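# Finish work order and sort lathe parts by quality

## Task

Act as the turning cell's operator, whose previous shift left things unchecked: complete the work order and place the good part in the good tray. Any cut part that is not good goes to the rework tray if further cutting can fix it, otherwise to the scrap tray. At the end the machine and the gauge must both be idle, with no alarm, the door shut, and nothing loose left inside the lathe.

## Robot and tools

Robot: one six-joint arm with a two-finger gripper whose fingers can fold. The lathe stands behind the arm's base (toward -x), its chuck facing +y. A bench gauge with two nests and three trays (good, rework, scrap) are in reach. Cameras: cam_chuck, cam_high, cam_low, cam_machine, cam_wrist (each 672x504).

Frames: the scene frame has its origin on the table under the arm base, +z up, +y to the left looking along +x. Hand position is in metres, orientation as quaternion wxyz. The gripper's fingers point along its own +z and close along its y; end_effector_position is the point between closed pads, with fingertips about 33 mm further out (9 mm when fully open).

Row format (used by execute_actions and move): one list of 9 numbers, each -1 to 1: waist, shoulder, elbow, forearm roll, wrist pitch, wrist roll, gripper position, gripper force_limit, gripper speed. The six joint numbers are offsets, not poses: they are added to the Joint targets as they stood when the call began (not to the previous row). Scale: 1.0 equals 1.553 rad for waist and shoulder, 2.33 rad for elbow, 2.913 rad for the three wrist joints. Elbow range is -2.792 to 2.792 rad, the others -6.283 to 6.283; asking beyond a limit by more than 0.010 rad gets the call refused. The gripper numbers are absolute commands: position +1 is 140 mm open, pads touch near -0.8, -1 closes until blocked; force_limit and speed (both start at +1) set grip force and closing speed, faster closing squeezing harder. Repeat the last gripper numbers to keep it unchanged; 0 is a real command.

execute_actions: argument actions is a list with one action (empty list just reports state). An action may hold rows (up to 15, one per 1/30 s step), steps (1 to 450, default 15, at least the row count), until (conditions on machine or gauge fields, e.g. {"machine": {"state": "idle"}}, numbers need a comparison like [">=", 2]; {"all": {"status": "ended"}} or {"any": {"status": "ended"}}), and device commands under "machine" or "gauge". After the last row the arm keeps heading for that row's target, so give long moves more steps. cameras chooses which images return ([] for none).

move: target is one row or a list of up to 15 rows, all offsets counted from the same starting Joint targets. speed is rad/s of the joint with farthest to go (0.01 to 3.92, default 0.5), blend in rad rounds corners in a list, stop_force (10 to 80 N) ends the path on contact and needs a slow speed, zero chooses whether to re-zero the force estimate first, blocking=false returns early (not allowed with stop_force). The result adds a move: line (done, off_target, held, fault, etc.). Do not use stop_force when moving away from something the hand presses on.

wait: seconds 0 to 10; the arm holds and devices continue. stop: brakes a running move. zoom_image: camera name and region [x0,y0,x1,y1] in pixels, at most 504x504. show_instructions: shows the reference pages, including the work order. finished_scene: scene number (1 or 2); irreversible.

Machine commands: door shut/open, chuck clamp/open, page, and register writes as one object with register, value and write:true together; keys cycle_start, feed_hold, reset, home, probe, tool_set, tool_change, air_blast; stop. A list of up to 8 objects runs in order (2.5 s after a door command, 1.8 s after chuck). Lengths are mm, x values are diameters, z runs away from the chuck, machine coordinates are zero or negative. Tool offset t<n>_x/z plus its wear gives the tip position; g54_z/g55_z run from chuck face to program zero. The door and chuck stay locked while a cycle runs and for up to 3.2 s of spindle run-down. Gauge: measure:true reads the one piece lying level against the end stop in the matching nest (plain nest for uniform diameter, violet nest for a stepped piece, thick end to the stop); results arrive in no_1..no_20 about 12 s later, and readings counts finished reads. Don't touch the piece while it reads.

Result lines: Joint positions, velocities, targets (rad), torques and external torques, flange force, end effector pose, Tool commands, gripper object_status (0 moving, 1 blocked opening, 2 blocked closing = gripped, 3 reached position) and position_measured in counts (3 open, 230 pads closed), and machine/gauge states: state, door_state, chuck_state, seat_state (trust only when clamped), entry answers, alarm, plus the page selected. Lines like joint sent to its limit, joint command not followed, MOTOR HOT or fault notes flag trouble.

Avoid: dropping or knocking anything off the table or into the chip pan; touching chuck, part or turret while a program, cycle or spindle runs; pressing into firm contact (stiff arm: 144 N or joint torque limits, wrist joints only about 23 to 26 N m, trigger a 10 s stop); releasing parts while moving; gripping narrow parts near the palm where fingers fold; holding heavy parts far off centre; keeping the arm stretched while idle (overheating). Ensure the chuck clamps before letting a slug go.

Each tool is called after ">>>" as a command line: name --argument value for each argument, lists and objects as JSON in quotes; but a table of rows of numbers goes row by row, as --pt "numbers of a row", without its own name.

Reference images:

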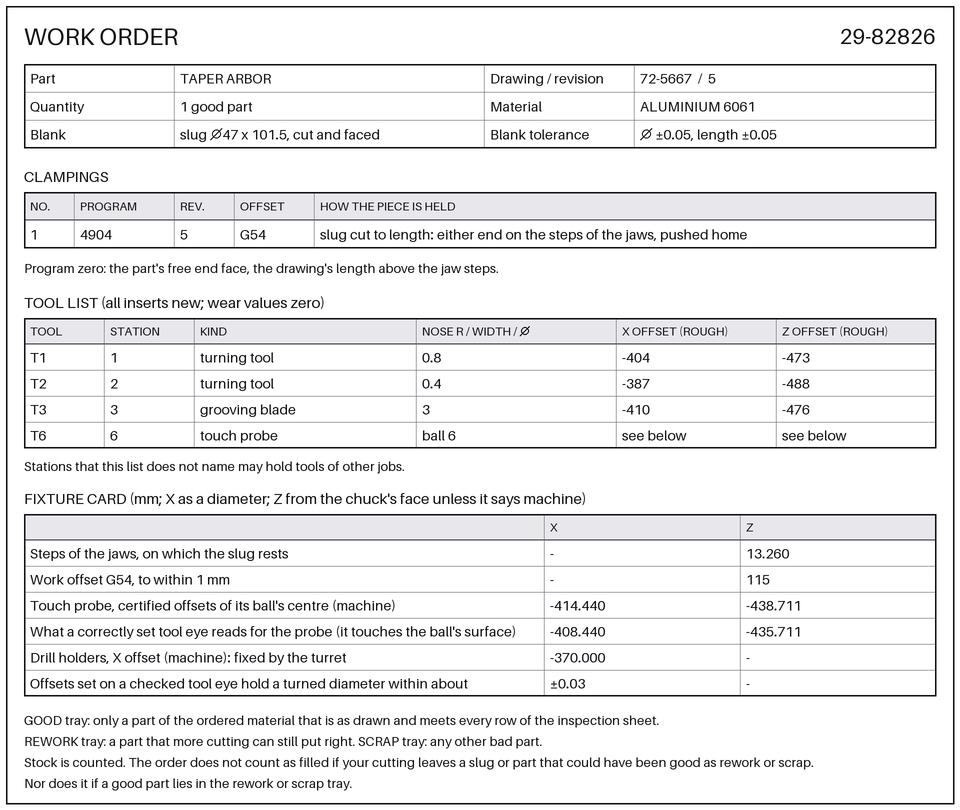

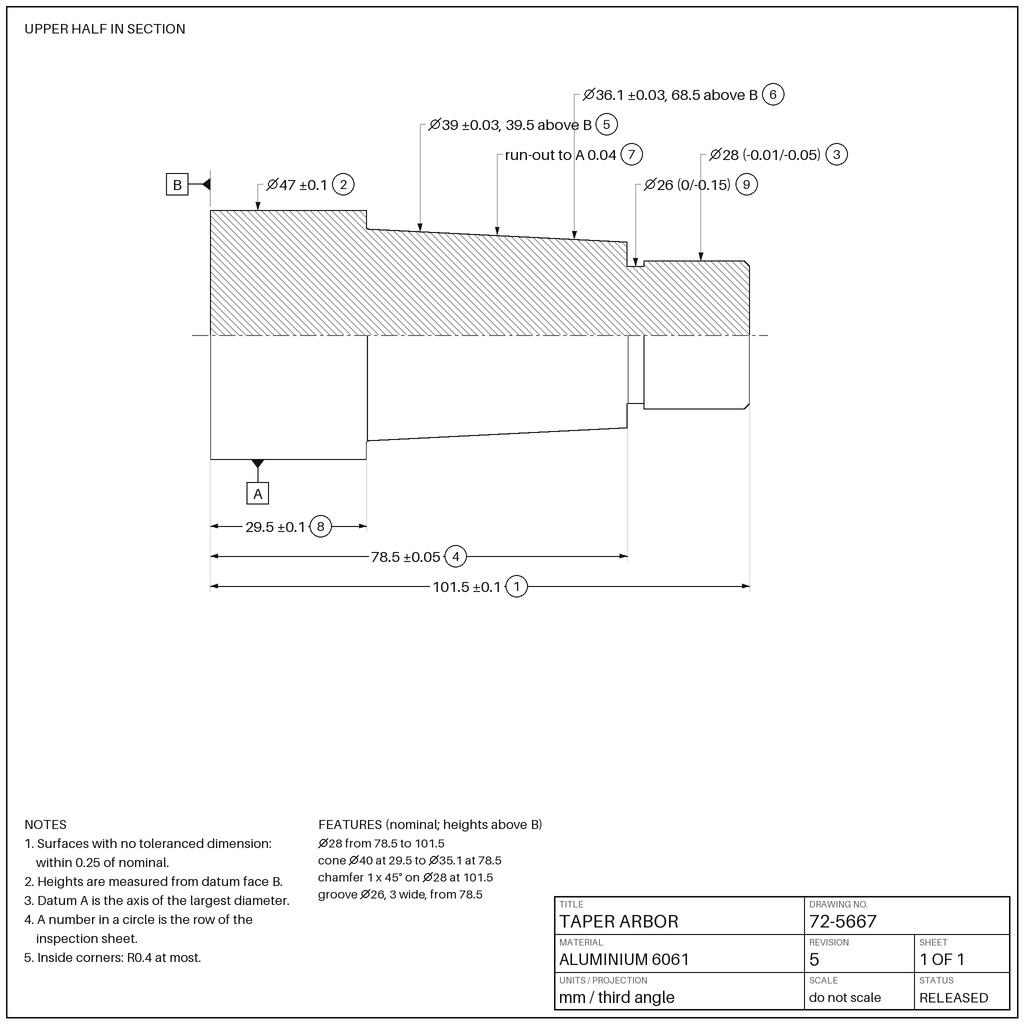

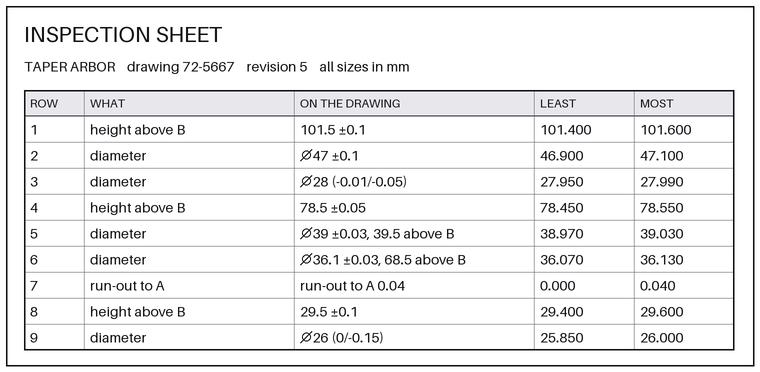

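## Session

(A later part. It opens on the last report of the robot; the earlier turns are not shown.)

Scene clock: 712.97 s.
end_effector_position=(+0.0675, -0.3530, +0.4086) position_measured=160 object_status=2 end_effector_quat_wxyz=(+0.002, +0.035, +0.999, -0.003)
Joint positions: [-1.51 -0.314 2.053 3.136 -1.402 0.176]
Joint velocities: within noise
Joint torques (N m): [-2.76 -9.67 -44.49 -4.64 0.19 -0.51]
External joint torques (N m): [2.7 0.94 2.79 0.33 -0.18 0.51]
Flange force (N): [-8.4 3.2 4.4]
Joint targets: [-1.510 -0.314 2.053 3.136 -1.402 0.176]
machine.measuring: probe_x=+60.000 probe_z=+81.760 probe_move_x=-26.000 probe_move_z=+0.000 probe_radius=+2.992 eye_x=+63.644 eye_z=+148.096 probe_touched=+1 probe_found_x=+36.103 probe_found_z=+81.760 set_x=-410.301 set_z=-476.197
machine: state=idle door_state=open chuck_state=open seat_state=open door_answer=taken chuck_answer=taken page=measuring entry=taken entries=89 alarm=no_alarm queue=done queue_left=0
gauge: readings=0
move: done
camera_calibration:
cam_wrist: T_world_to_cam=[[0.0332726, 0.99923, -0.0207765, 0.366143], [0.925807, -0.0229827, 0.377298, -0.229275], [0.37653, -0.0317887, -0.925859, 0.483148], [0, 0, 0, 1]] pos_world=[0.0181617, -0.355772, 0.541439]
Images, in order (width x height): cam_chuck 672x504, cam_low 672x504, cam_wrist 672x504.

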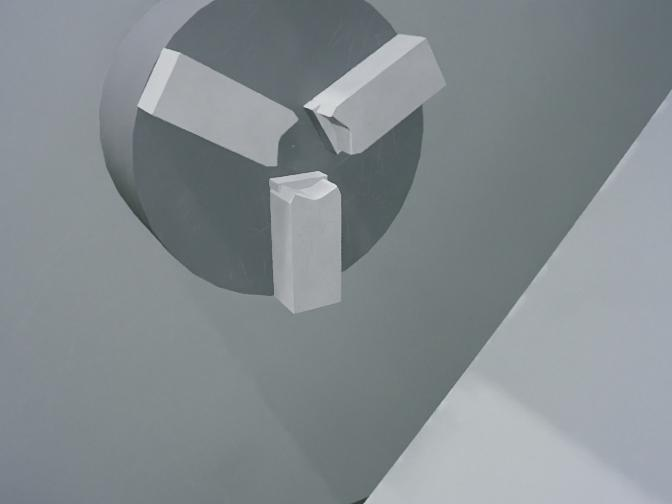

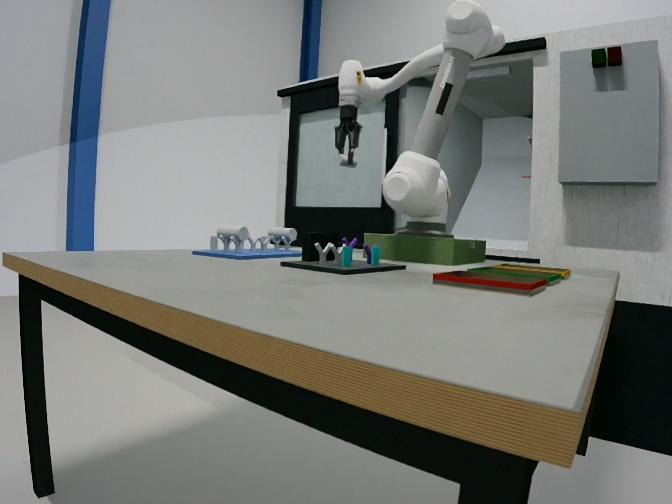

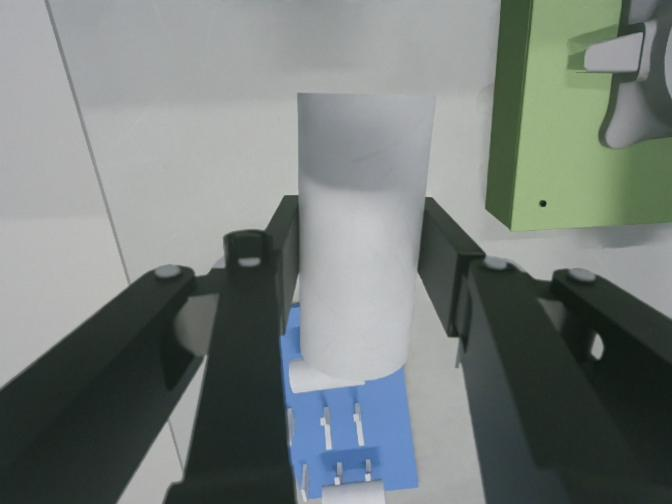

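>>> move --pt "0.9583 0 0 0 0 -0.0528 -1 -0.2 -1" --pt "0.9583 0.3875 -0.1215 0.0043 0.1059 -0.0528 -1 -0.2 -1" --speed '[0.8, 0.5]' --blend '[0.15, 0]' --cameras '["cam_low","cam_wrist","cam_high"]'

>>> execute_actions --actions '[{"machine":{"door":"shut"},"steps":5}]' --cameras '["cam_low"]'

>>> zoom_image --camera "cam_low" --region '[270, 120, 430, 290]'

Scene clock: 719.37 s.
end_effector_position=(+0.6646, +0.0531, +0.2491) position_measured=160 object_status=2 end_effector_quat_wxyz=(+0.000, +0.707, -0.708, +0.000)
Joint positions: [-0.021 0.288 1.77 3.149 -1.093 0.022]
Joint velocities: within noise
Joint torques (N m): [-4.1 -67.33 -40.15 -4.24 0.18 -0.5]
External joint torques (N m): [3.29 1.19 2.63 0.34 -0.19 0.5]
Flange force (N): [-5.4 3.5 3.2]
Joint targets: [-0.021 0.288 1.770 3.148 -1.093 0.022]
machine.measuring: probe_x=+60.000 probe_z=+81.760 probe_move_x=-26.000 probe_move_z=+0.000 probe_radius=+2.992 eye_x=+63.644 eye_z=+148.096 probe_touched=+1 probe_found_x=+36.103 probe_found_z=+81.760 set_x=-410.301 set_z=-476.197
machine: state=idle door_state=open chuck_state=open seat_state=open door_answer=taken chuck_answer=taken page=measuring entry=taken entries=89 alarm=no_alarm queue=done queue_left=0
gauge: readings=0
move: done
camera_calibration:
cam_wrist: T_world_to_cam=[[-0.999295, -0.0345394, -0.0147076, 0.676682], [-0.0375341, 0.92643, 0.374592, -0.122089], [0.000687428, 0.37488, -0.927073, 0.352031], [0, 0, 0, 1]] pos_world=[0.671381, 0.00450985, 0.382044]
Images, in order (width x height): cam_high 672x504, cam_low 672x504, cam_wrist 672x504.

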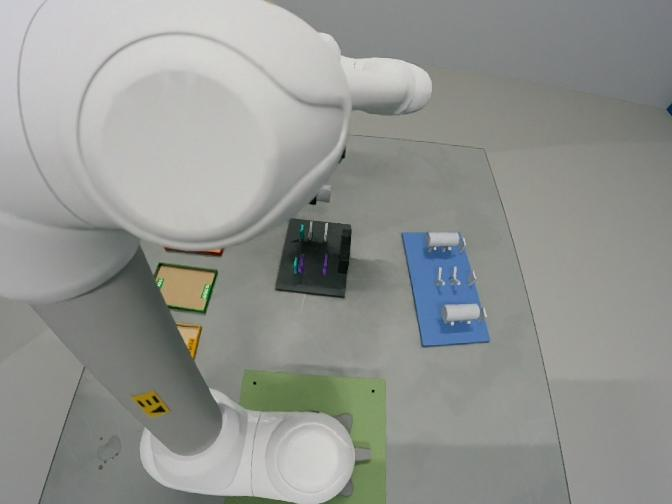

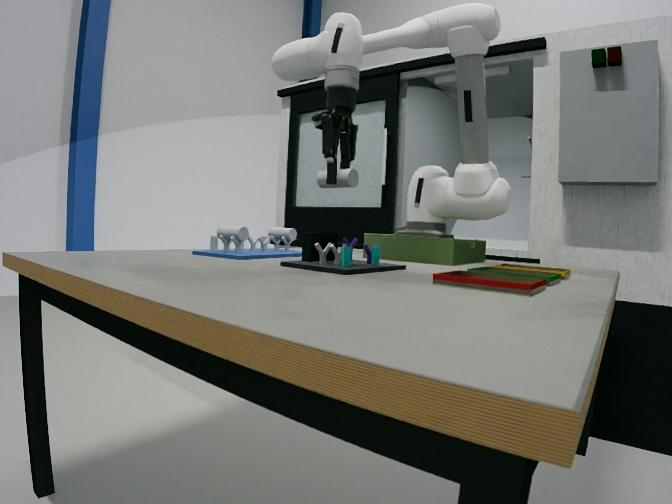

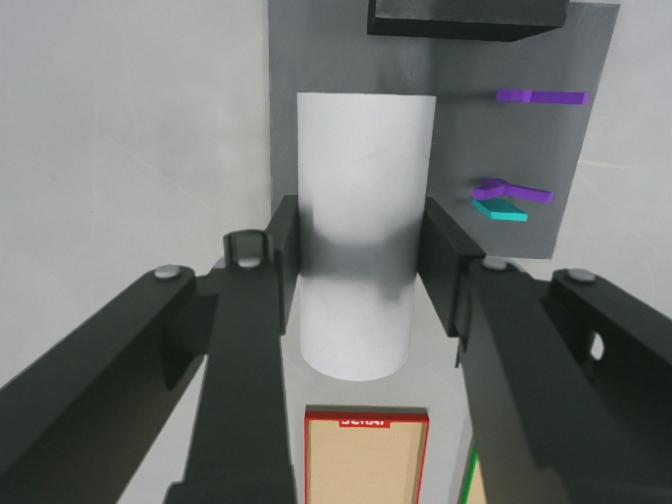

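Scene clock: 719.73 s.
end_effector_position=(+0.6646, +0.0531, +0.2490) position_measured=160 object_status=2 end_effector_quat_wxyz=(+0.000, +0.707, -0.708, +0.000)
Joint positions: [-0.021 0.288 1.77 3.149 -1.093 0.022]
Joint velocities: within noise
Joint torques (N m): [-4.05 -67.34 -39.96 -4.24 0.15 -0.48]
External joint torques (N m): [3.32 1.41 2.4 0.33 -0.15 0.48]
Flange force (N): [-5.5 2.7 3.2]
Joint targets: [-0.021 0.288 1.770 3.148 -1.093 0.022]
Tool commands: gripper/position=-1.0 gripper/force_limit=-0.2 gripper/speed=-1.0
machine.measuring: probe_x=+60.000 probe_z=+81.760 probe_move_x=-26.000 probe_move_z=+0.000 probe_radius=+2.992 eye_x=+63.644 eye_z=+148.096 probe_touched=+1 probe_found_x=+36.103 probe_found_z=+81.760 set_x=-410.301 set_z=-476.197
machine: state=idle door_state=between chuck_state=open seat_state=open door_answer=taken chuck_answer=taken page=measuring entry=taken entries=89 alarm=no_alarm queue=running queue_left=0
gauge: readings=0
Images, in order (width x height): cam_low 672x504.

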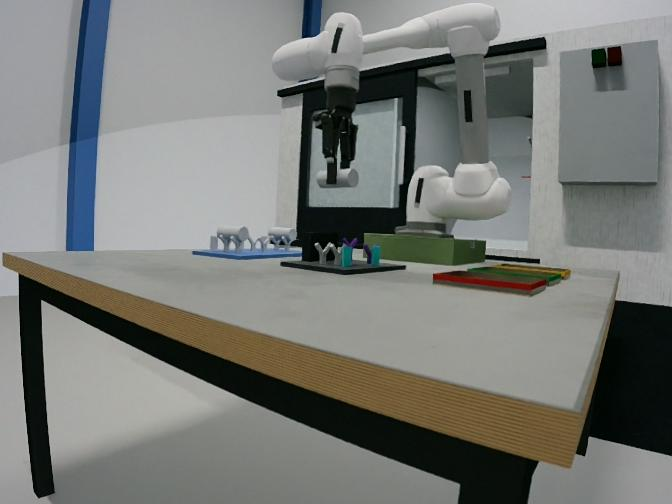

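Scaled by 2.965 from the camera's 672x504 image, which has a finer 960x720 frame.

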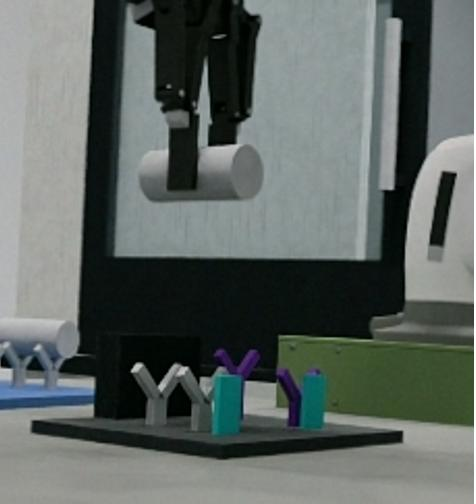

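>>> zoom_image --camera "cam_wrist" --region '[240, 60, 520, 400]'

This scene's latest camera images include none from cam_wrist. They are from: cam_low. cam_wrist's image comes with the result of a call that names it in "cameras".

>>> execute_actions --actions '[]' --cameras '["cam_wrist"]'

>>> zoom_image --camera "cam_wrist" --region '[240, 60, 520, 400]'

Scene clock: 720.40 s.
end_effector_position=(+0.6645, +0.0531, +0.2490) position_measured=160 object_status=2 end_effector_quat_wxyz=(+0.000, +0.707, -0.708, +0.000)
Joint positions: [-0.021 0.288 1.77 3.149 -1.093 0.022]
Joint velocities: within noise
Joint torques (N m): [-3.87 -67.58 -39.99 -4.25 0.17 -0.48]
External joint torques (N m): [3.08 1.38 2.37 0.35 -0.17 0.48]
Flange force (N): [-5.1 2.7 3.1]
Joint targets: [-0.021 0.288 1.770 3.148 -1.093 0.022]
Tool commands: gripper/position=-1.0 gripper/force_limit=-0.2 gripper/speed=-1.0
machine.measuring: probe_x=+60.000 probe_z=+81.760 probe_move_x=-26.000 probe_move_z=+0.000 probe_radius=+2.992 eye_x=+63.644 eye_z=+148.096 probe_touched=+1 probe_found_x=+36.103 probe_found_z=+81.760 set_x=-410.301 set_z=-476.197
machine: state=idle door_state=between chuck_state=open seat_state=open door_answer=taken chuck_answer=taken page=measuring entry=taken entries=89 alarm=no_alarm queue=running queue_left=0
gauge: readings=0
camera_calibration:
cam_wrist: T_world_to_cam=[[-0.999299, -0.034518, -0.0144852, 0.676599], [-0.0374309, 0.926431, 0.3746, -0.122124], [0.000489121, 0.374879, -0.927073, 0.352072], [0, 0, 0, 1]] pos_world=[0.671381, 0.0045099, 0.381945]
Images, in order (width x height): cam_wrist 672x504.

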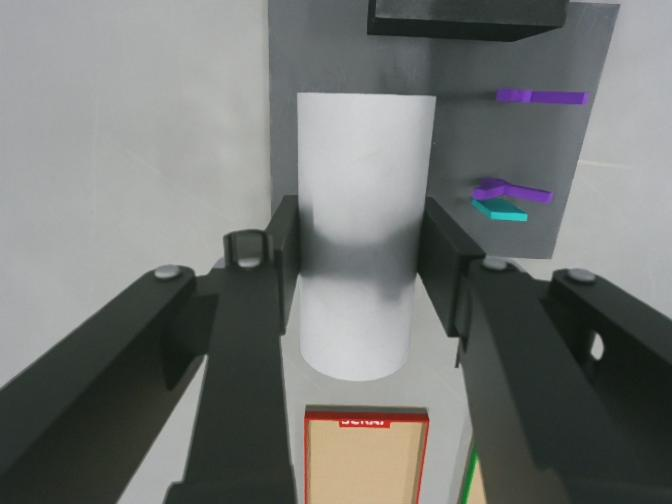

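Scaled by 1.482 from the camera's 672x504 image, which has a finer 960x720 frame.

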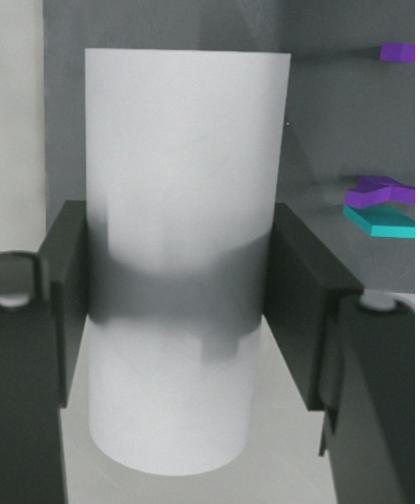

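>>> move --target '[-0.0339, 0.0549, 0.0285, 0, 0.0520, -0.0179, -1, -0.2, -1]' --speed 0.2 --cameras '["cam_low","cam_wrist","cam_high"]'

>>> zoom_image --camera "cam_low" --region '[270, 160, 430, 290]'

>>> zoom_image --camera "cam_high" --region '[260, 180, 380, 310]'

Scene clock: 727.47 s.
end_effector_position=(+0.6719, +0.0173, +0.1603) position_measured=160 object_status=2 end_effector_quat_wxyz=(+0.000, +0.706, -0.708, +0.000)
Joint positions: [-0.074 0.373 1.836 3.148 -0.942 -0.03]
Joint velocities: within noise
Joint torques (N m): [-3.96 -72.44 -36.47 -3.95 0.15 -0.44]
External joint torques (N m): [3.69 1.49 2.37 0.42 -0.16 0.44]
Flange force (N): [-6.0 2.5 3.0]
Joint targets: [-0.074 0.373 1.836 3.148 -0.942 -0.030]
machine.measuring: probe_x=+60.000 probe_z=+81.760 probe_move_x=-26.000 probe_move_z=+0.000 probe_radius=+2.992 eye_x=+63.644 eye_z=+148.096 probe_touched=+1 probe_found_x=+36.103 probe_found_z=+81.760 set_x=-410.301 set_z=-476.197
machine: state=idle door_state=shut chuck_state=open seat_state=open door_answer=taken chuck_answer=taken page=measuring entry=taken entries=89 alarm=no_alarm queue=done queue_left=0
gauge: readings=0
move: done
camera_calibration:
cam_wrist: T_world_to_cam=[[-0.999346, -0.0331279, -0.0144814, 0.681449], [-0.0361407, 0.926517, 0.374512, -0.0562524], [0.00101051, 0.374791, -0.927109, 0.28304], [0, 0, 0, 1]] pos_world=[0.678685, -0.0313869, 0.293344]
Images, in order (width x height): cam_high 672x504, cam_low 672x504, cam_wrist 672x504.

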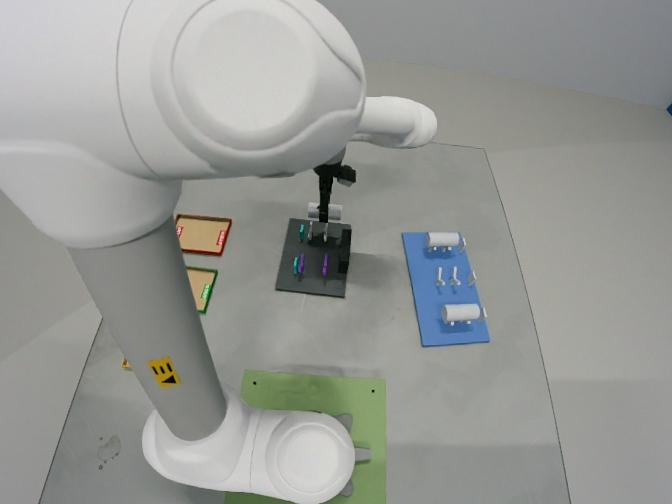

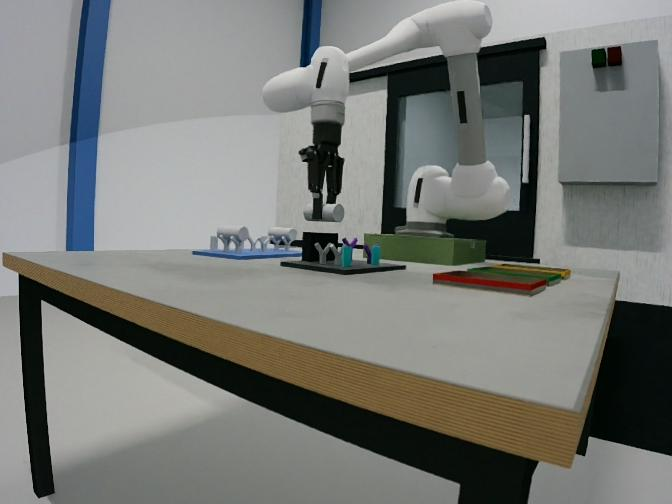

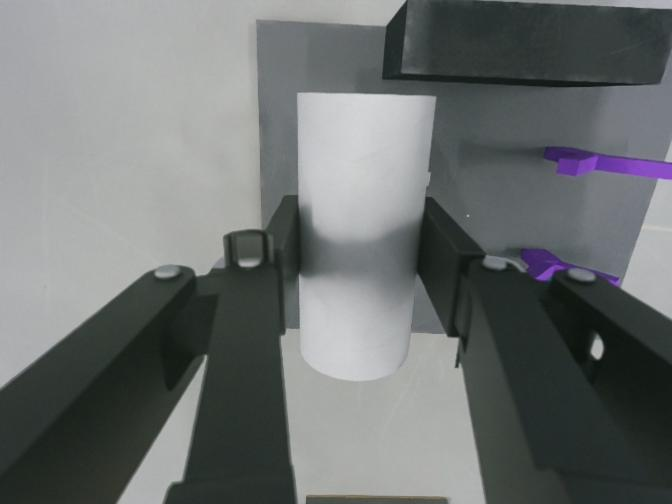

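Scaled by 3.150 from the camera's 672x504 image, which has a finer 960x720 frame.

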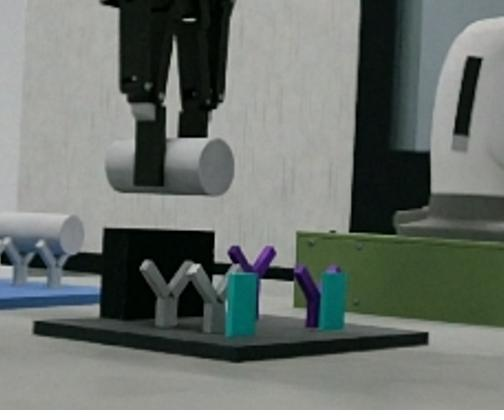

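Scaled by 3.877 from the camera's 672x504 image, which has a finer 960x720 frame.

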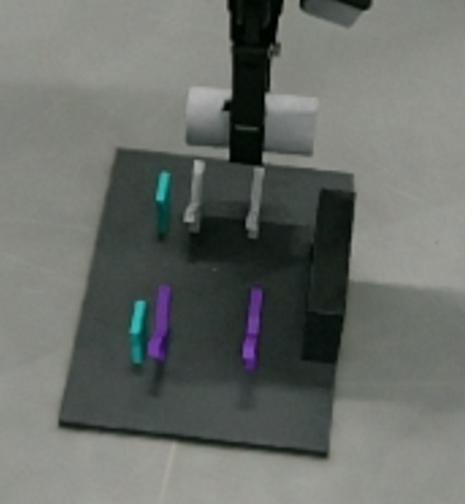

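>>> zoom_image --camera "cam_wrist" --region '[380, 120, 500, 240]'

Scaled by 4.200 from the camera's 672x504 image, which has a finer 960x720 frame.

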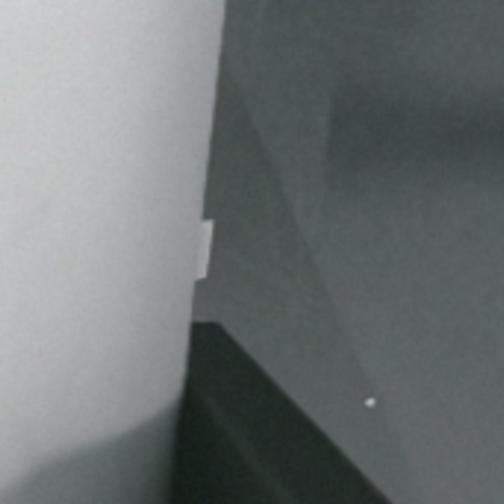

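>>> move --target '[0.0120, -0.0032, 0.0130, 0, 0.0088, 0.0064, -1, -0.2, -1]' --speed 0.1 --cameras '["cam_low","cam_wrist","cam_high"]'

>>> zoom_image --camera "cam_low" --region '[270, 160, 430, 290]'

>>> zoom_image --camera "cam_high" --region '[260, 180, 380, 310]'

Scene clock: 734.67 s.
end_effector_position=(+0.6603, +0.0298, +0.1501) position_measured=160 object_status=2 end_effector_quat_wxyz=(+0.000, +0.706, -0.708, +0.000)
Joint positions: [-0.055 0.368 1.866 3.148 -0.916 -0.011]
Joint velocities: within noise
Joint torques (N m): [-3.81 -71.29 -35.67 -3.85 0.11 -0.5]
External joint torques (N m): [3.22 1.29 2.18 0.38 -0.12 0.5]
Flange force (N): [-5.5 2.5 2.7]
Joint targets: [-0.055 0.368 1.866 3.148 -0.916 -0.011]
machine.measuring: probe_x=+60.000 probe_z=+81.760 probe_move_x=-26.000 probe_move_z=+0.000 probe_radius=+2.992 eye_x=+63.644 eye_z=+148.096 probe_touched=+1 probe_found_x=+36.103 probe_found_z=+81.760 set_x=-410.301 set_z=-476.197
machine: state=idle door_state=shut chuck_state=open seat_state=open door_answer=taken chuck_answer=taken page=measuring entry=taken entries=89 alarm=no_alarm queue=done queue_left=0
gauge: readings=0
move: done
camera_calibration:
cam_wrist: T_world_to_cam=[[-0.999345, -0.032989, -0.0148441, 0.670132], [-0.0361474, 0.926641, 0.374206, -0.0644354], [0.00141044, 0.374498, -0.927227, 0.268632], [0, 0, 0, 1]] pos_world=[0.666985, -0.0187867, 0.283143]
Images, in order (width x height): cam_high 672x504, cam_low 672x504, cam_wrist 672x504.

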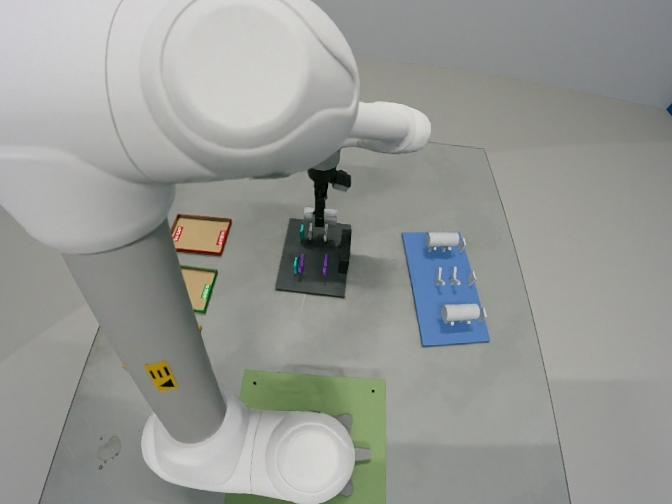

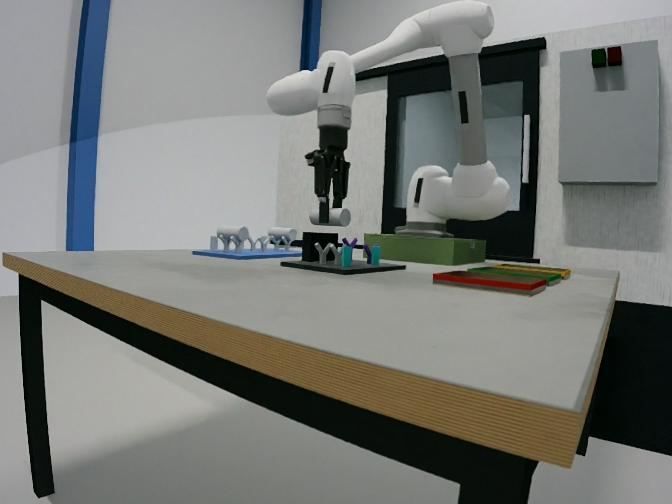

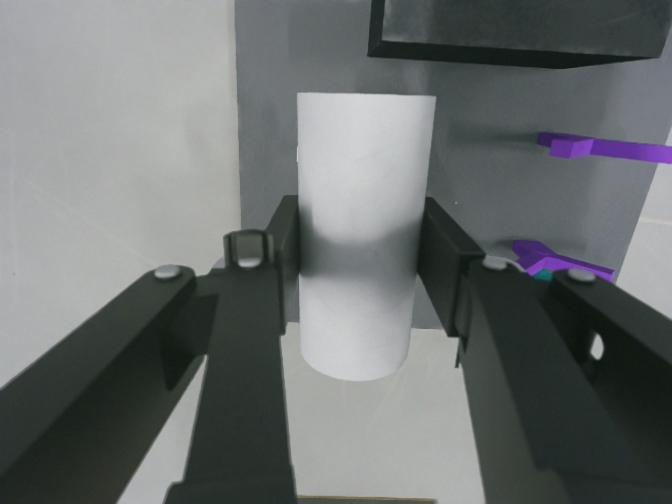

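Scaled by 3.150 from the camera's 672x504 image, which has a finer 960x720 frame.

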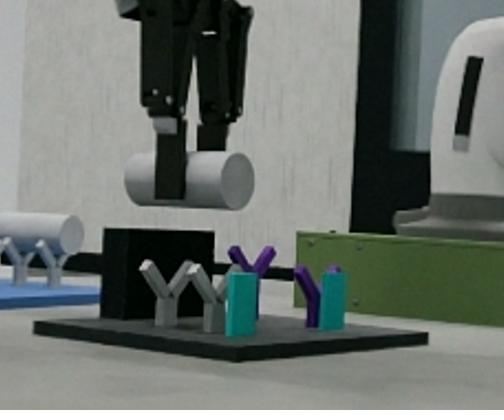

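Scaled by 3.877 from the camera's 672x504 image, which has a finer 960x720 frame.

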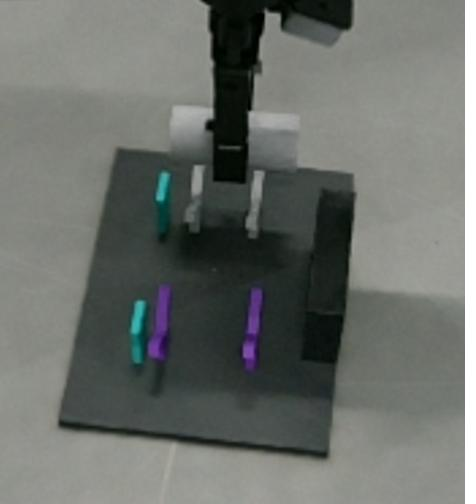

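>>> zoom_image --camera "cam_wrist" --region '[200, 0, 480, 400]'

Scaled by 1.260 from the camera's 672x504 image, which has a finer 960x720 frame.

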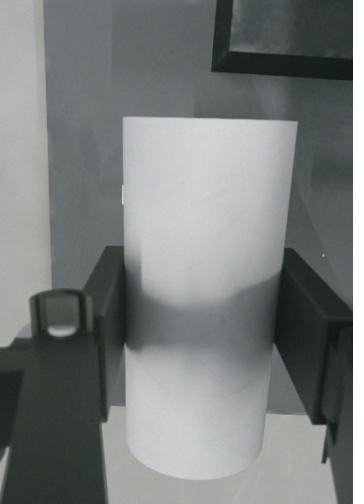

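>>> move --pt "0 0 0 0 0 0.0113 -1 -0.2 -1" --pt "0 0.0507 0.0181 0 0.0416 0.0113 -1 -0.2 -1" --speed '[0.1, 0.025]' --stop_force 12 --cameras '["cam_low","cam_wrist","cam_high"]'

>>> zoom_image --camera "cam_low" --region '[270, 160, 430, 290]'

>>> zoom_image --camera "cam_high" --region '[260, 180, 380, 310]'

Scene clock: 745.10 s.
end_effector_position=(+0.6613, +0.0294, +0.0913) position_measured=160 object_status=2 end_effector_quat_wxyz=(+0.000, +0.694, -0.720, +0.000)
Joint positions: [-0.055 0.434 1.902 3.148 -0.815 0.022]
Joint velocities: within noise
Joint torques (N m): [-3.16 -71.65 -37.53 -3.15 3.66 -0.53]
External joint torques (N m): [2.4 -1.98 6.83 -0.04 -3.67 0.52]
Flange force (N): [-3.3 13.5 -4.9]
Joint targets: [-0.055 0.434 1.902 3.148 -0.815 0.022]
machine.measuring: probe_x=+60.000 probe_z=+81.760 probe_move_x=-26.000 probe_move_z=+0.000 probe_radius=+2.992 eye_x=+63.644 eye_z=+148.096 probe_touched=+1 probe_found_x=+36.103 probe_found_z=+81.760 set_x=-410.301 set_z=-476.197
machine: state=idle door_state=shut chuck_state=open seat_state=open door_answer=taken chuck_answer=taken page=measuring entry=taken entries=89 alarm=no_alarm queue=done queue_left=0
gauge: readings=0
move: contact; path passed 1 of 2 targets; the wrist pitch is farthest, 0.020 rad from its target
camera_calibration:
cam_wrist: T_world_to_cam=[[-0.99989, 0.000426622, -0.0148415, 0.669742], [-0.00515292, 0.927488, 0.373818, -0.0624252], [0.0139248, 0.373854, -0.927383, 0.206027], [0, 0, 0, 1]] pos_world=[0.666477, -0.019411, 0.224341]
Images, in order (width x height): cam_high 672x504, cam_low 672x504, cam_wrist 672x504.

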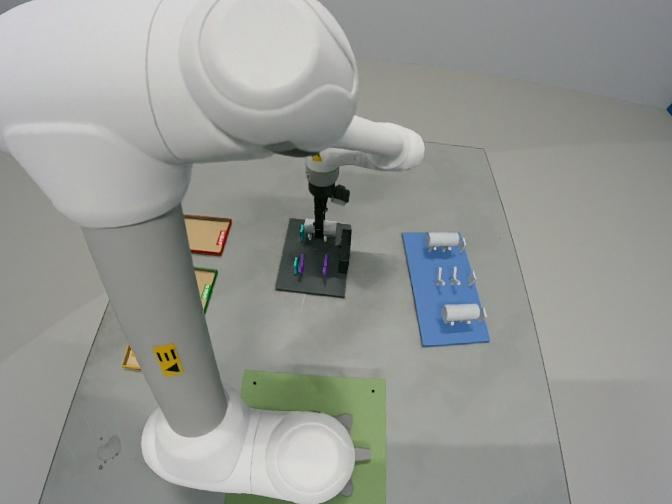

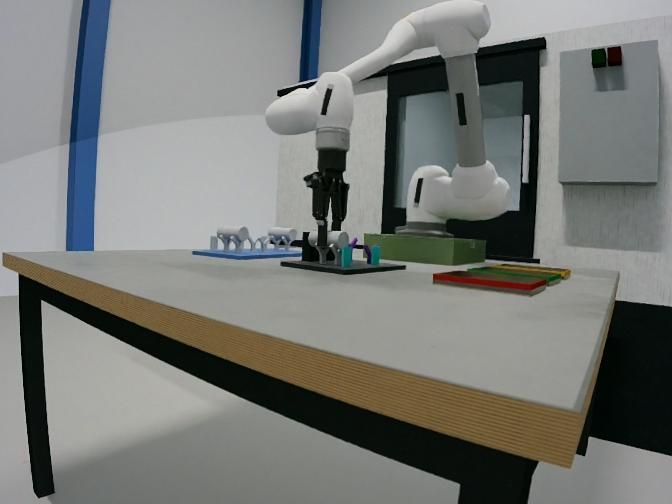

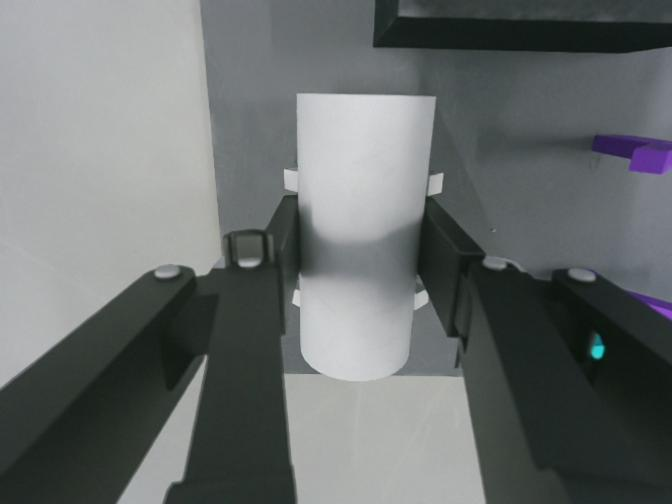

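Scaled by 3.150 from the camera's 672x504 image, which has a finer 960x720 frame.

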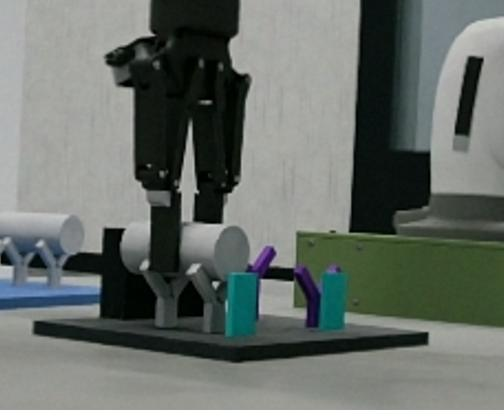

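Scaled by 3.877 from the camera's 672x504 image, which has a finer 960x720 frame.

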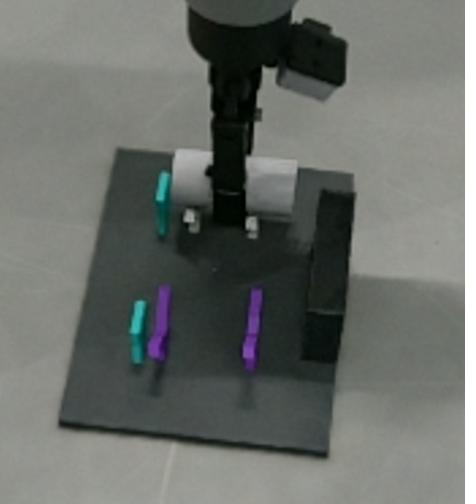

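>>> move --target '[0, -0.00079, 0.00087, 0, 0.00027, 0, -1, -0.2, -1]' --speed 0.02 --cameras '[]'

Scene clock: 747.63 s.
end_effector_position=(+0.6603, +0.0294, +0.0912) position_measured=160 object_status=2 end_effector_quat_wxyz=(+0.000, +0.694, -0.720, +0.000)
Joint positions: [-0.055 0.433 1.904 3.148 -0.814 0.022]
Joint velocities: within noise
Joint torques (N m): [-3.84 -74.58 -32.78 -3.58 0.11 -0.48]
External joint torques (N m): [3.18 1.3 2.08 0.39 -0.11 0.48]
Flange force (N): [-5.3 2.6 2.5]
Joint targets: [-0.055 0.433 1.904 3.148 -0.814 0.022]
machine.measuring: probe_x=+60.000 probe_z=+81.760 probe_move_x=-26.000 probe_move_z=+0.000 probe_radius=+2.992 eye_x=+63.644 eye_z=+148.096 probe_touched=+1 probe_found_x=+36.103 probe_found_z=+81.760 set_x=-410.301 set_z=-476.197
machine: state=idle door_state=shut chuck_state=open seat_state=open door_answer=taken chuck_answer=taken page=measuring entry=taken entries=89 alarm=no_alarm queue=done queue_left=0
gauge: readings=0
move: done
No camera images: "cameras" was empty.

>>> move --target '[0, 0.00367, 0.00112, 0, 0.00285, 0, -1, -0.2, -1]' --speed 0.01 --stop_force 10 --cameras '[]'

Scene clock: 749.10 s.
end_effector_position=(+0.6603, +0.0294, +0.0901) position_measured=160 object_status=2 end_effector_quat_wxyz=(+0.000, +0.694, -0.720, +0.000)
Joint positions: [-0.055 0.435 1.904 3.148 -0.812 0.022]
Joint velocities: within noise
Joint torques (N m): [-3.58 -67.74 -32.47 -3.3 2.41 -0.54]
External joint torques (N m): [2.92 -6.02 1.63 0.1 -2.41 0.54]
Flange force (N): [-4.5 9.0 -10.3]
Joint targets: [-0.055 0.435 1.904 3.148 -0.812 0.022]
machine.measuring: probe_x=+60.000 probe_z=+81.760 probe_move_x=-26.000 probe_move_z=+0.000 probe_radius=+2.992 eye_x=+63.644 eye_z=+148.096 probe_touched=+1 probe_found_x=+36.103 probe_found_z=+81.760 set_x=-410.301 set_z=-476.197
machine: state=idle door_state=shut chuck_state=open seat_state=open door_answer=taken chuck_answer=taken page=measuring entry=taken entries=89 alarm=no_alarm queue=done queue_left=0
gauge: readings=0
move: contact
No camera images: "cameras" was empty.

>>> move --target '[0.0118, 0, 0, 0, 0, 0.0063, -1, -0.2, -1]' --speed 0.01 --stop_force 12 --cameras '["cam_low","cam_wrist","cam_high"]'

>>> zoom_image --camera "cam_low" --region '[290, 210, 380, 280]'

>>> zoom_image --camera "cam_high" --region '[270, 190, 370, 290]'

Scene clock: 751.83 s.
end_effector_position=(+0.6599, +0.0380, +0.0901) position_measured=160 object_status=2 end_effector_quat_wxyz=(+0.000, +0.694, -0.720, +0.000)
Joint positions: [-0.042 0.435 1.904 3.148 -0.812 0.035]
Joint velocities: within noise
Joint torques (N m): [4.81 -72.17 -31.31 -0.48 0.28 -0.67]
External joint torques (N m): [-5.51 -1.13 0.7 -2.7 -0.29 0.67]
Flange force (N): [7.6 2.3 -1.5]
Joint targets: [-0.042 0.435 1.904 3.148 -0.812 0.035]
machine.measuring: probe_x=+60.000 probe_z=+81.760 probe_move_x=-26.000 probe_move_z=+0.000 probe_radius=+2.992 eye_x=+63.644 eye_z=+148.096 probe_touched=+1 probe_found_x=+36.103 probe_found_z=+81.760 set_x=-410.301 set_z=-476.197
machine: state=idle door_state=shut chuck_state=open seat_state=open door_answer=taken chuck_answer=taken page=measuring entry=taken entries=89 alarm=no_alarm queue=done queue_left=0
gauge: readings=0
move: contact
camera_calibration:
cam_wrist: T_world_to_cam=[[-0.999892, 0.000480302, -0.0147124, 0.668193], [-0.00505178, 0.927571, 0.373614, -0.0700741], [0.0138262, 0.373648, -0.927468, 0.201764], [0, 0, 0, 1]] pos_world=[0.664977, -0.0107109, 0.223141]
Images, in order (width x height): cam_high 672x504, cam_low 672x504, cam_wrist 672x504.

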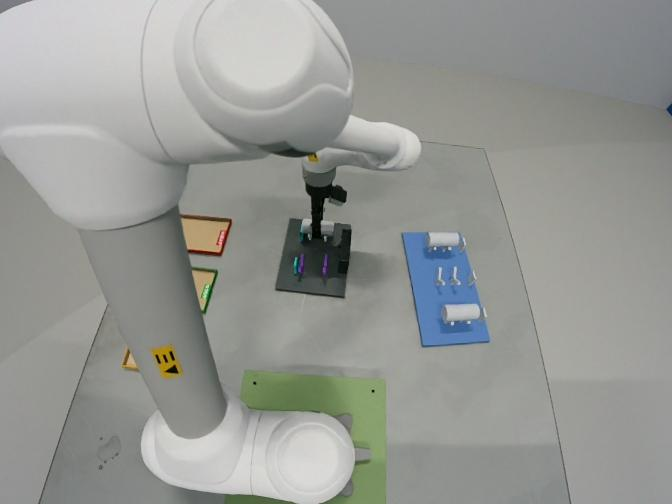

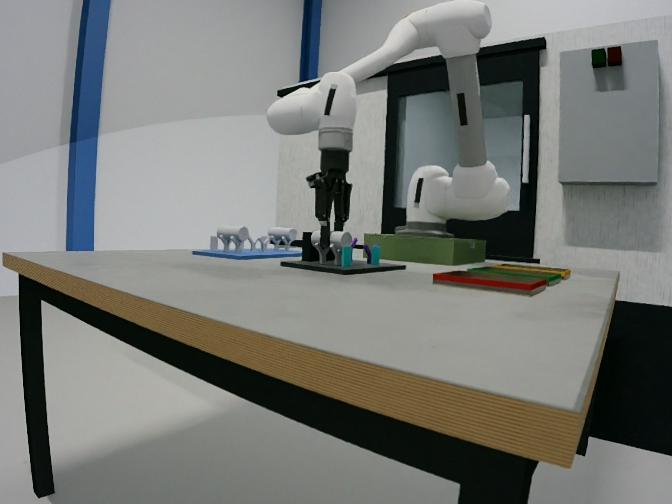

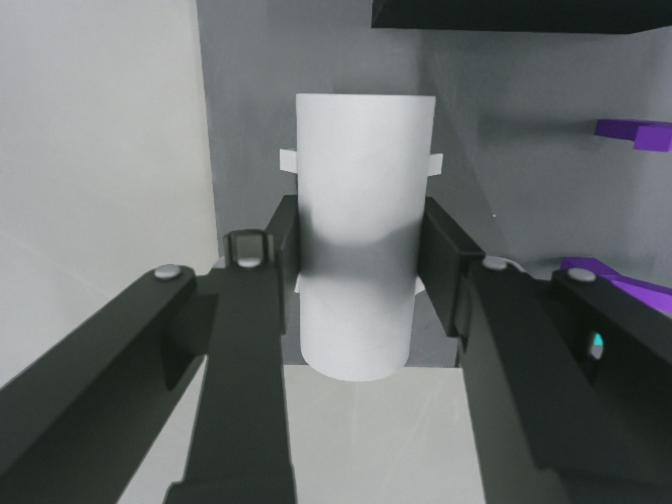

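Scaled by 5.600 from the camera's 672x504 image, which has a finer 960x720 frame.

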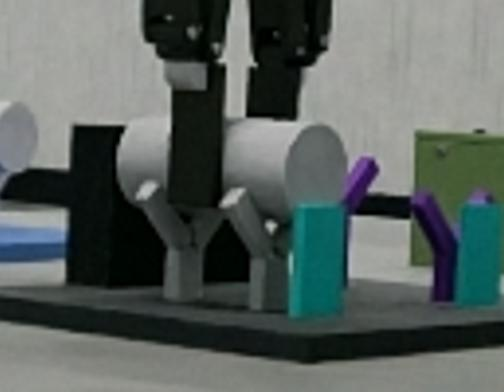

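Scaled by 5.040 from the camera's 672x504 image, which has a finer 960x720 frame.

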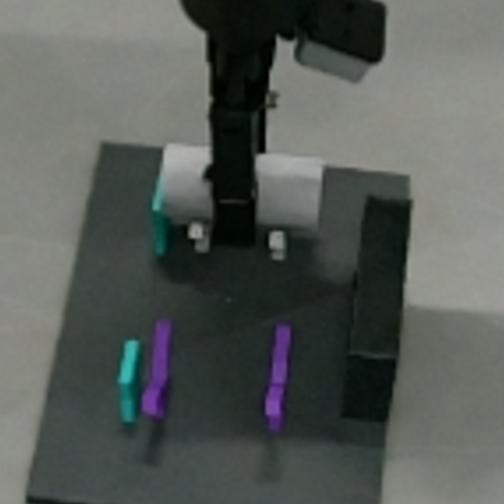

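>>> execute_actions --actions '[{"rows":[[0,0,0,0,0,0,0.1,-0.2,-1]],"steps":75}]' --cameras '["cam_wrist","cam_low"]'

>>> zoom_image --camera "cam_low" --region '[290, 210, 380, 280]'

Scene clock: 755.20 s.
end_effector_position=(+0.6599, +0.0380, +0.0901) position_measured=117 object_status=3 end_effector_quat_wxyz=(+0.000, +0.694, -0.720, +0.000)
Joint positions: [-0.042 0.435 1.904 3.148 -0.812 0.035]
Joint velocities: within noise
Joint torques (N m): [-3.87 -71.74 -30.85 -3.57 0.14 -0.49]
External joint torques (N m): [3.31 -1.8 0.14 0.38 -0.14 0.49]
Flange force (N): [-5.5 2.6 -2.3]
Joint targets: [-0.042 0.435 1.904 3.148 -0.812 0.035]
machine.measuring: probe_x=+60.000 probe_z=+81.760 probe_move_x=-26.000 probe_move_z=+0.000 probe_radius=+2.992 eye_x=+63.644 eye_z=+148.096 probe_touched=+1 probe_found_x=+36.103 probe_found_z=+81.760 set_x=-410.301 set_z=-476.197
machine: state=idle door_state=shut chuck_state=open seat_state=open door_answer=taken chuck_answer=taken page=measuring entry=taken entries=89 alarm=no_alarm queue=done queue_left=0
gauge: readings=0
camera_calibration:
cam_wrist: T_world_to_cam=[[-0.999892, 0.000480302, -0.0147124, 0.668193], [-0.00505178, 0.927571, 0.373614, -0.0700741], [0.0138262, 0.373648, -0.927468, 0.201764], [0, 0, 0, 1]] pos_world=[0.664977, -0.0107109, 0.223141]
Images, in order (width x height): cam_low 672x504, cam_wrist 672x504.

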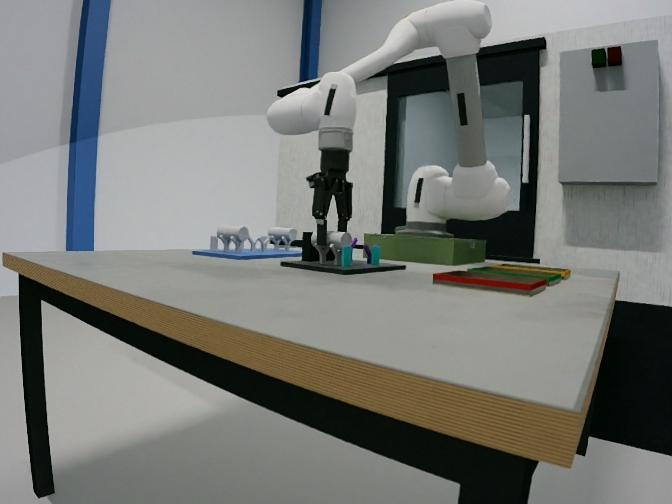

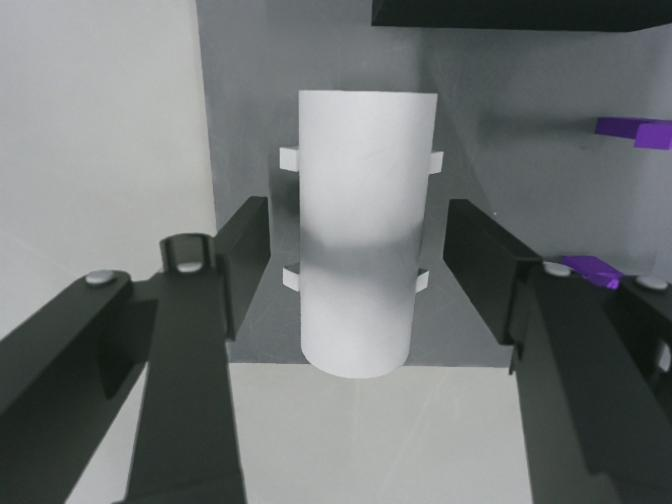

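Scaled by 5.600 from the camera's 672x504 image, which has a finer 960x720 frame.

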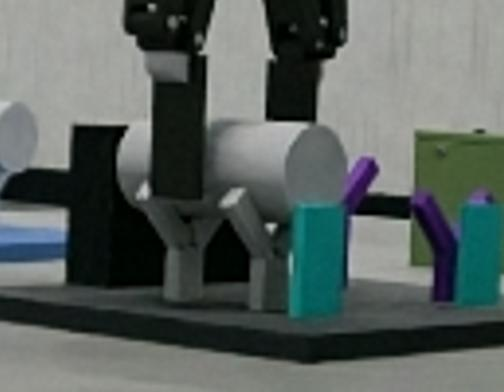

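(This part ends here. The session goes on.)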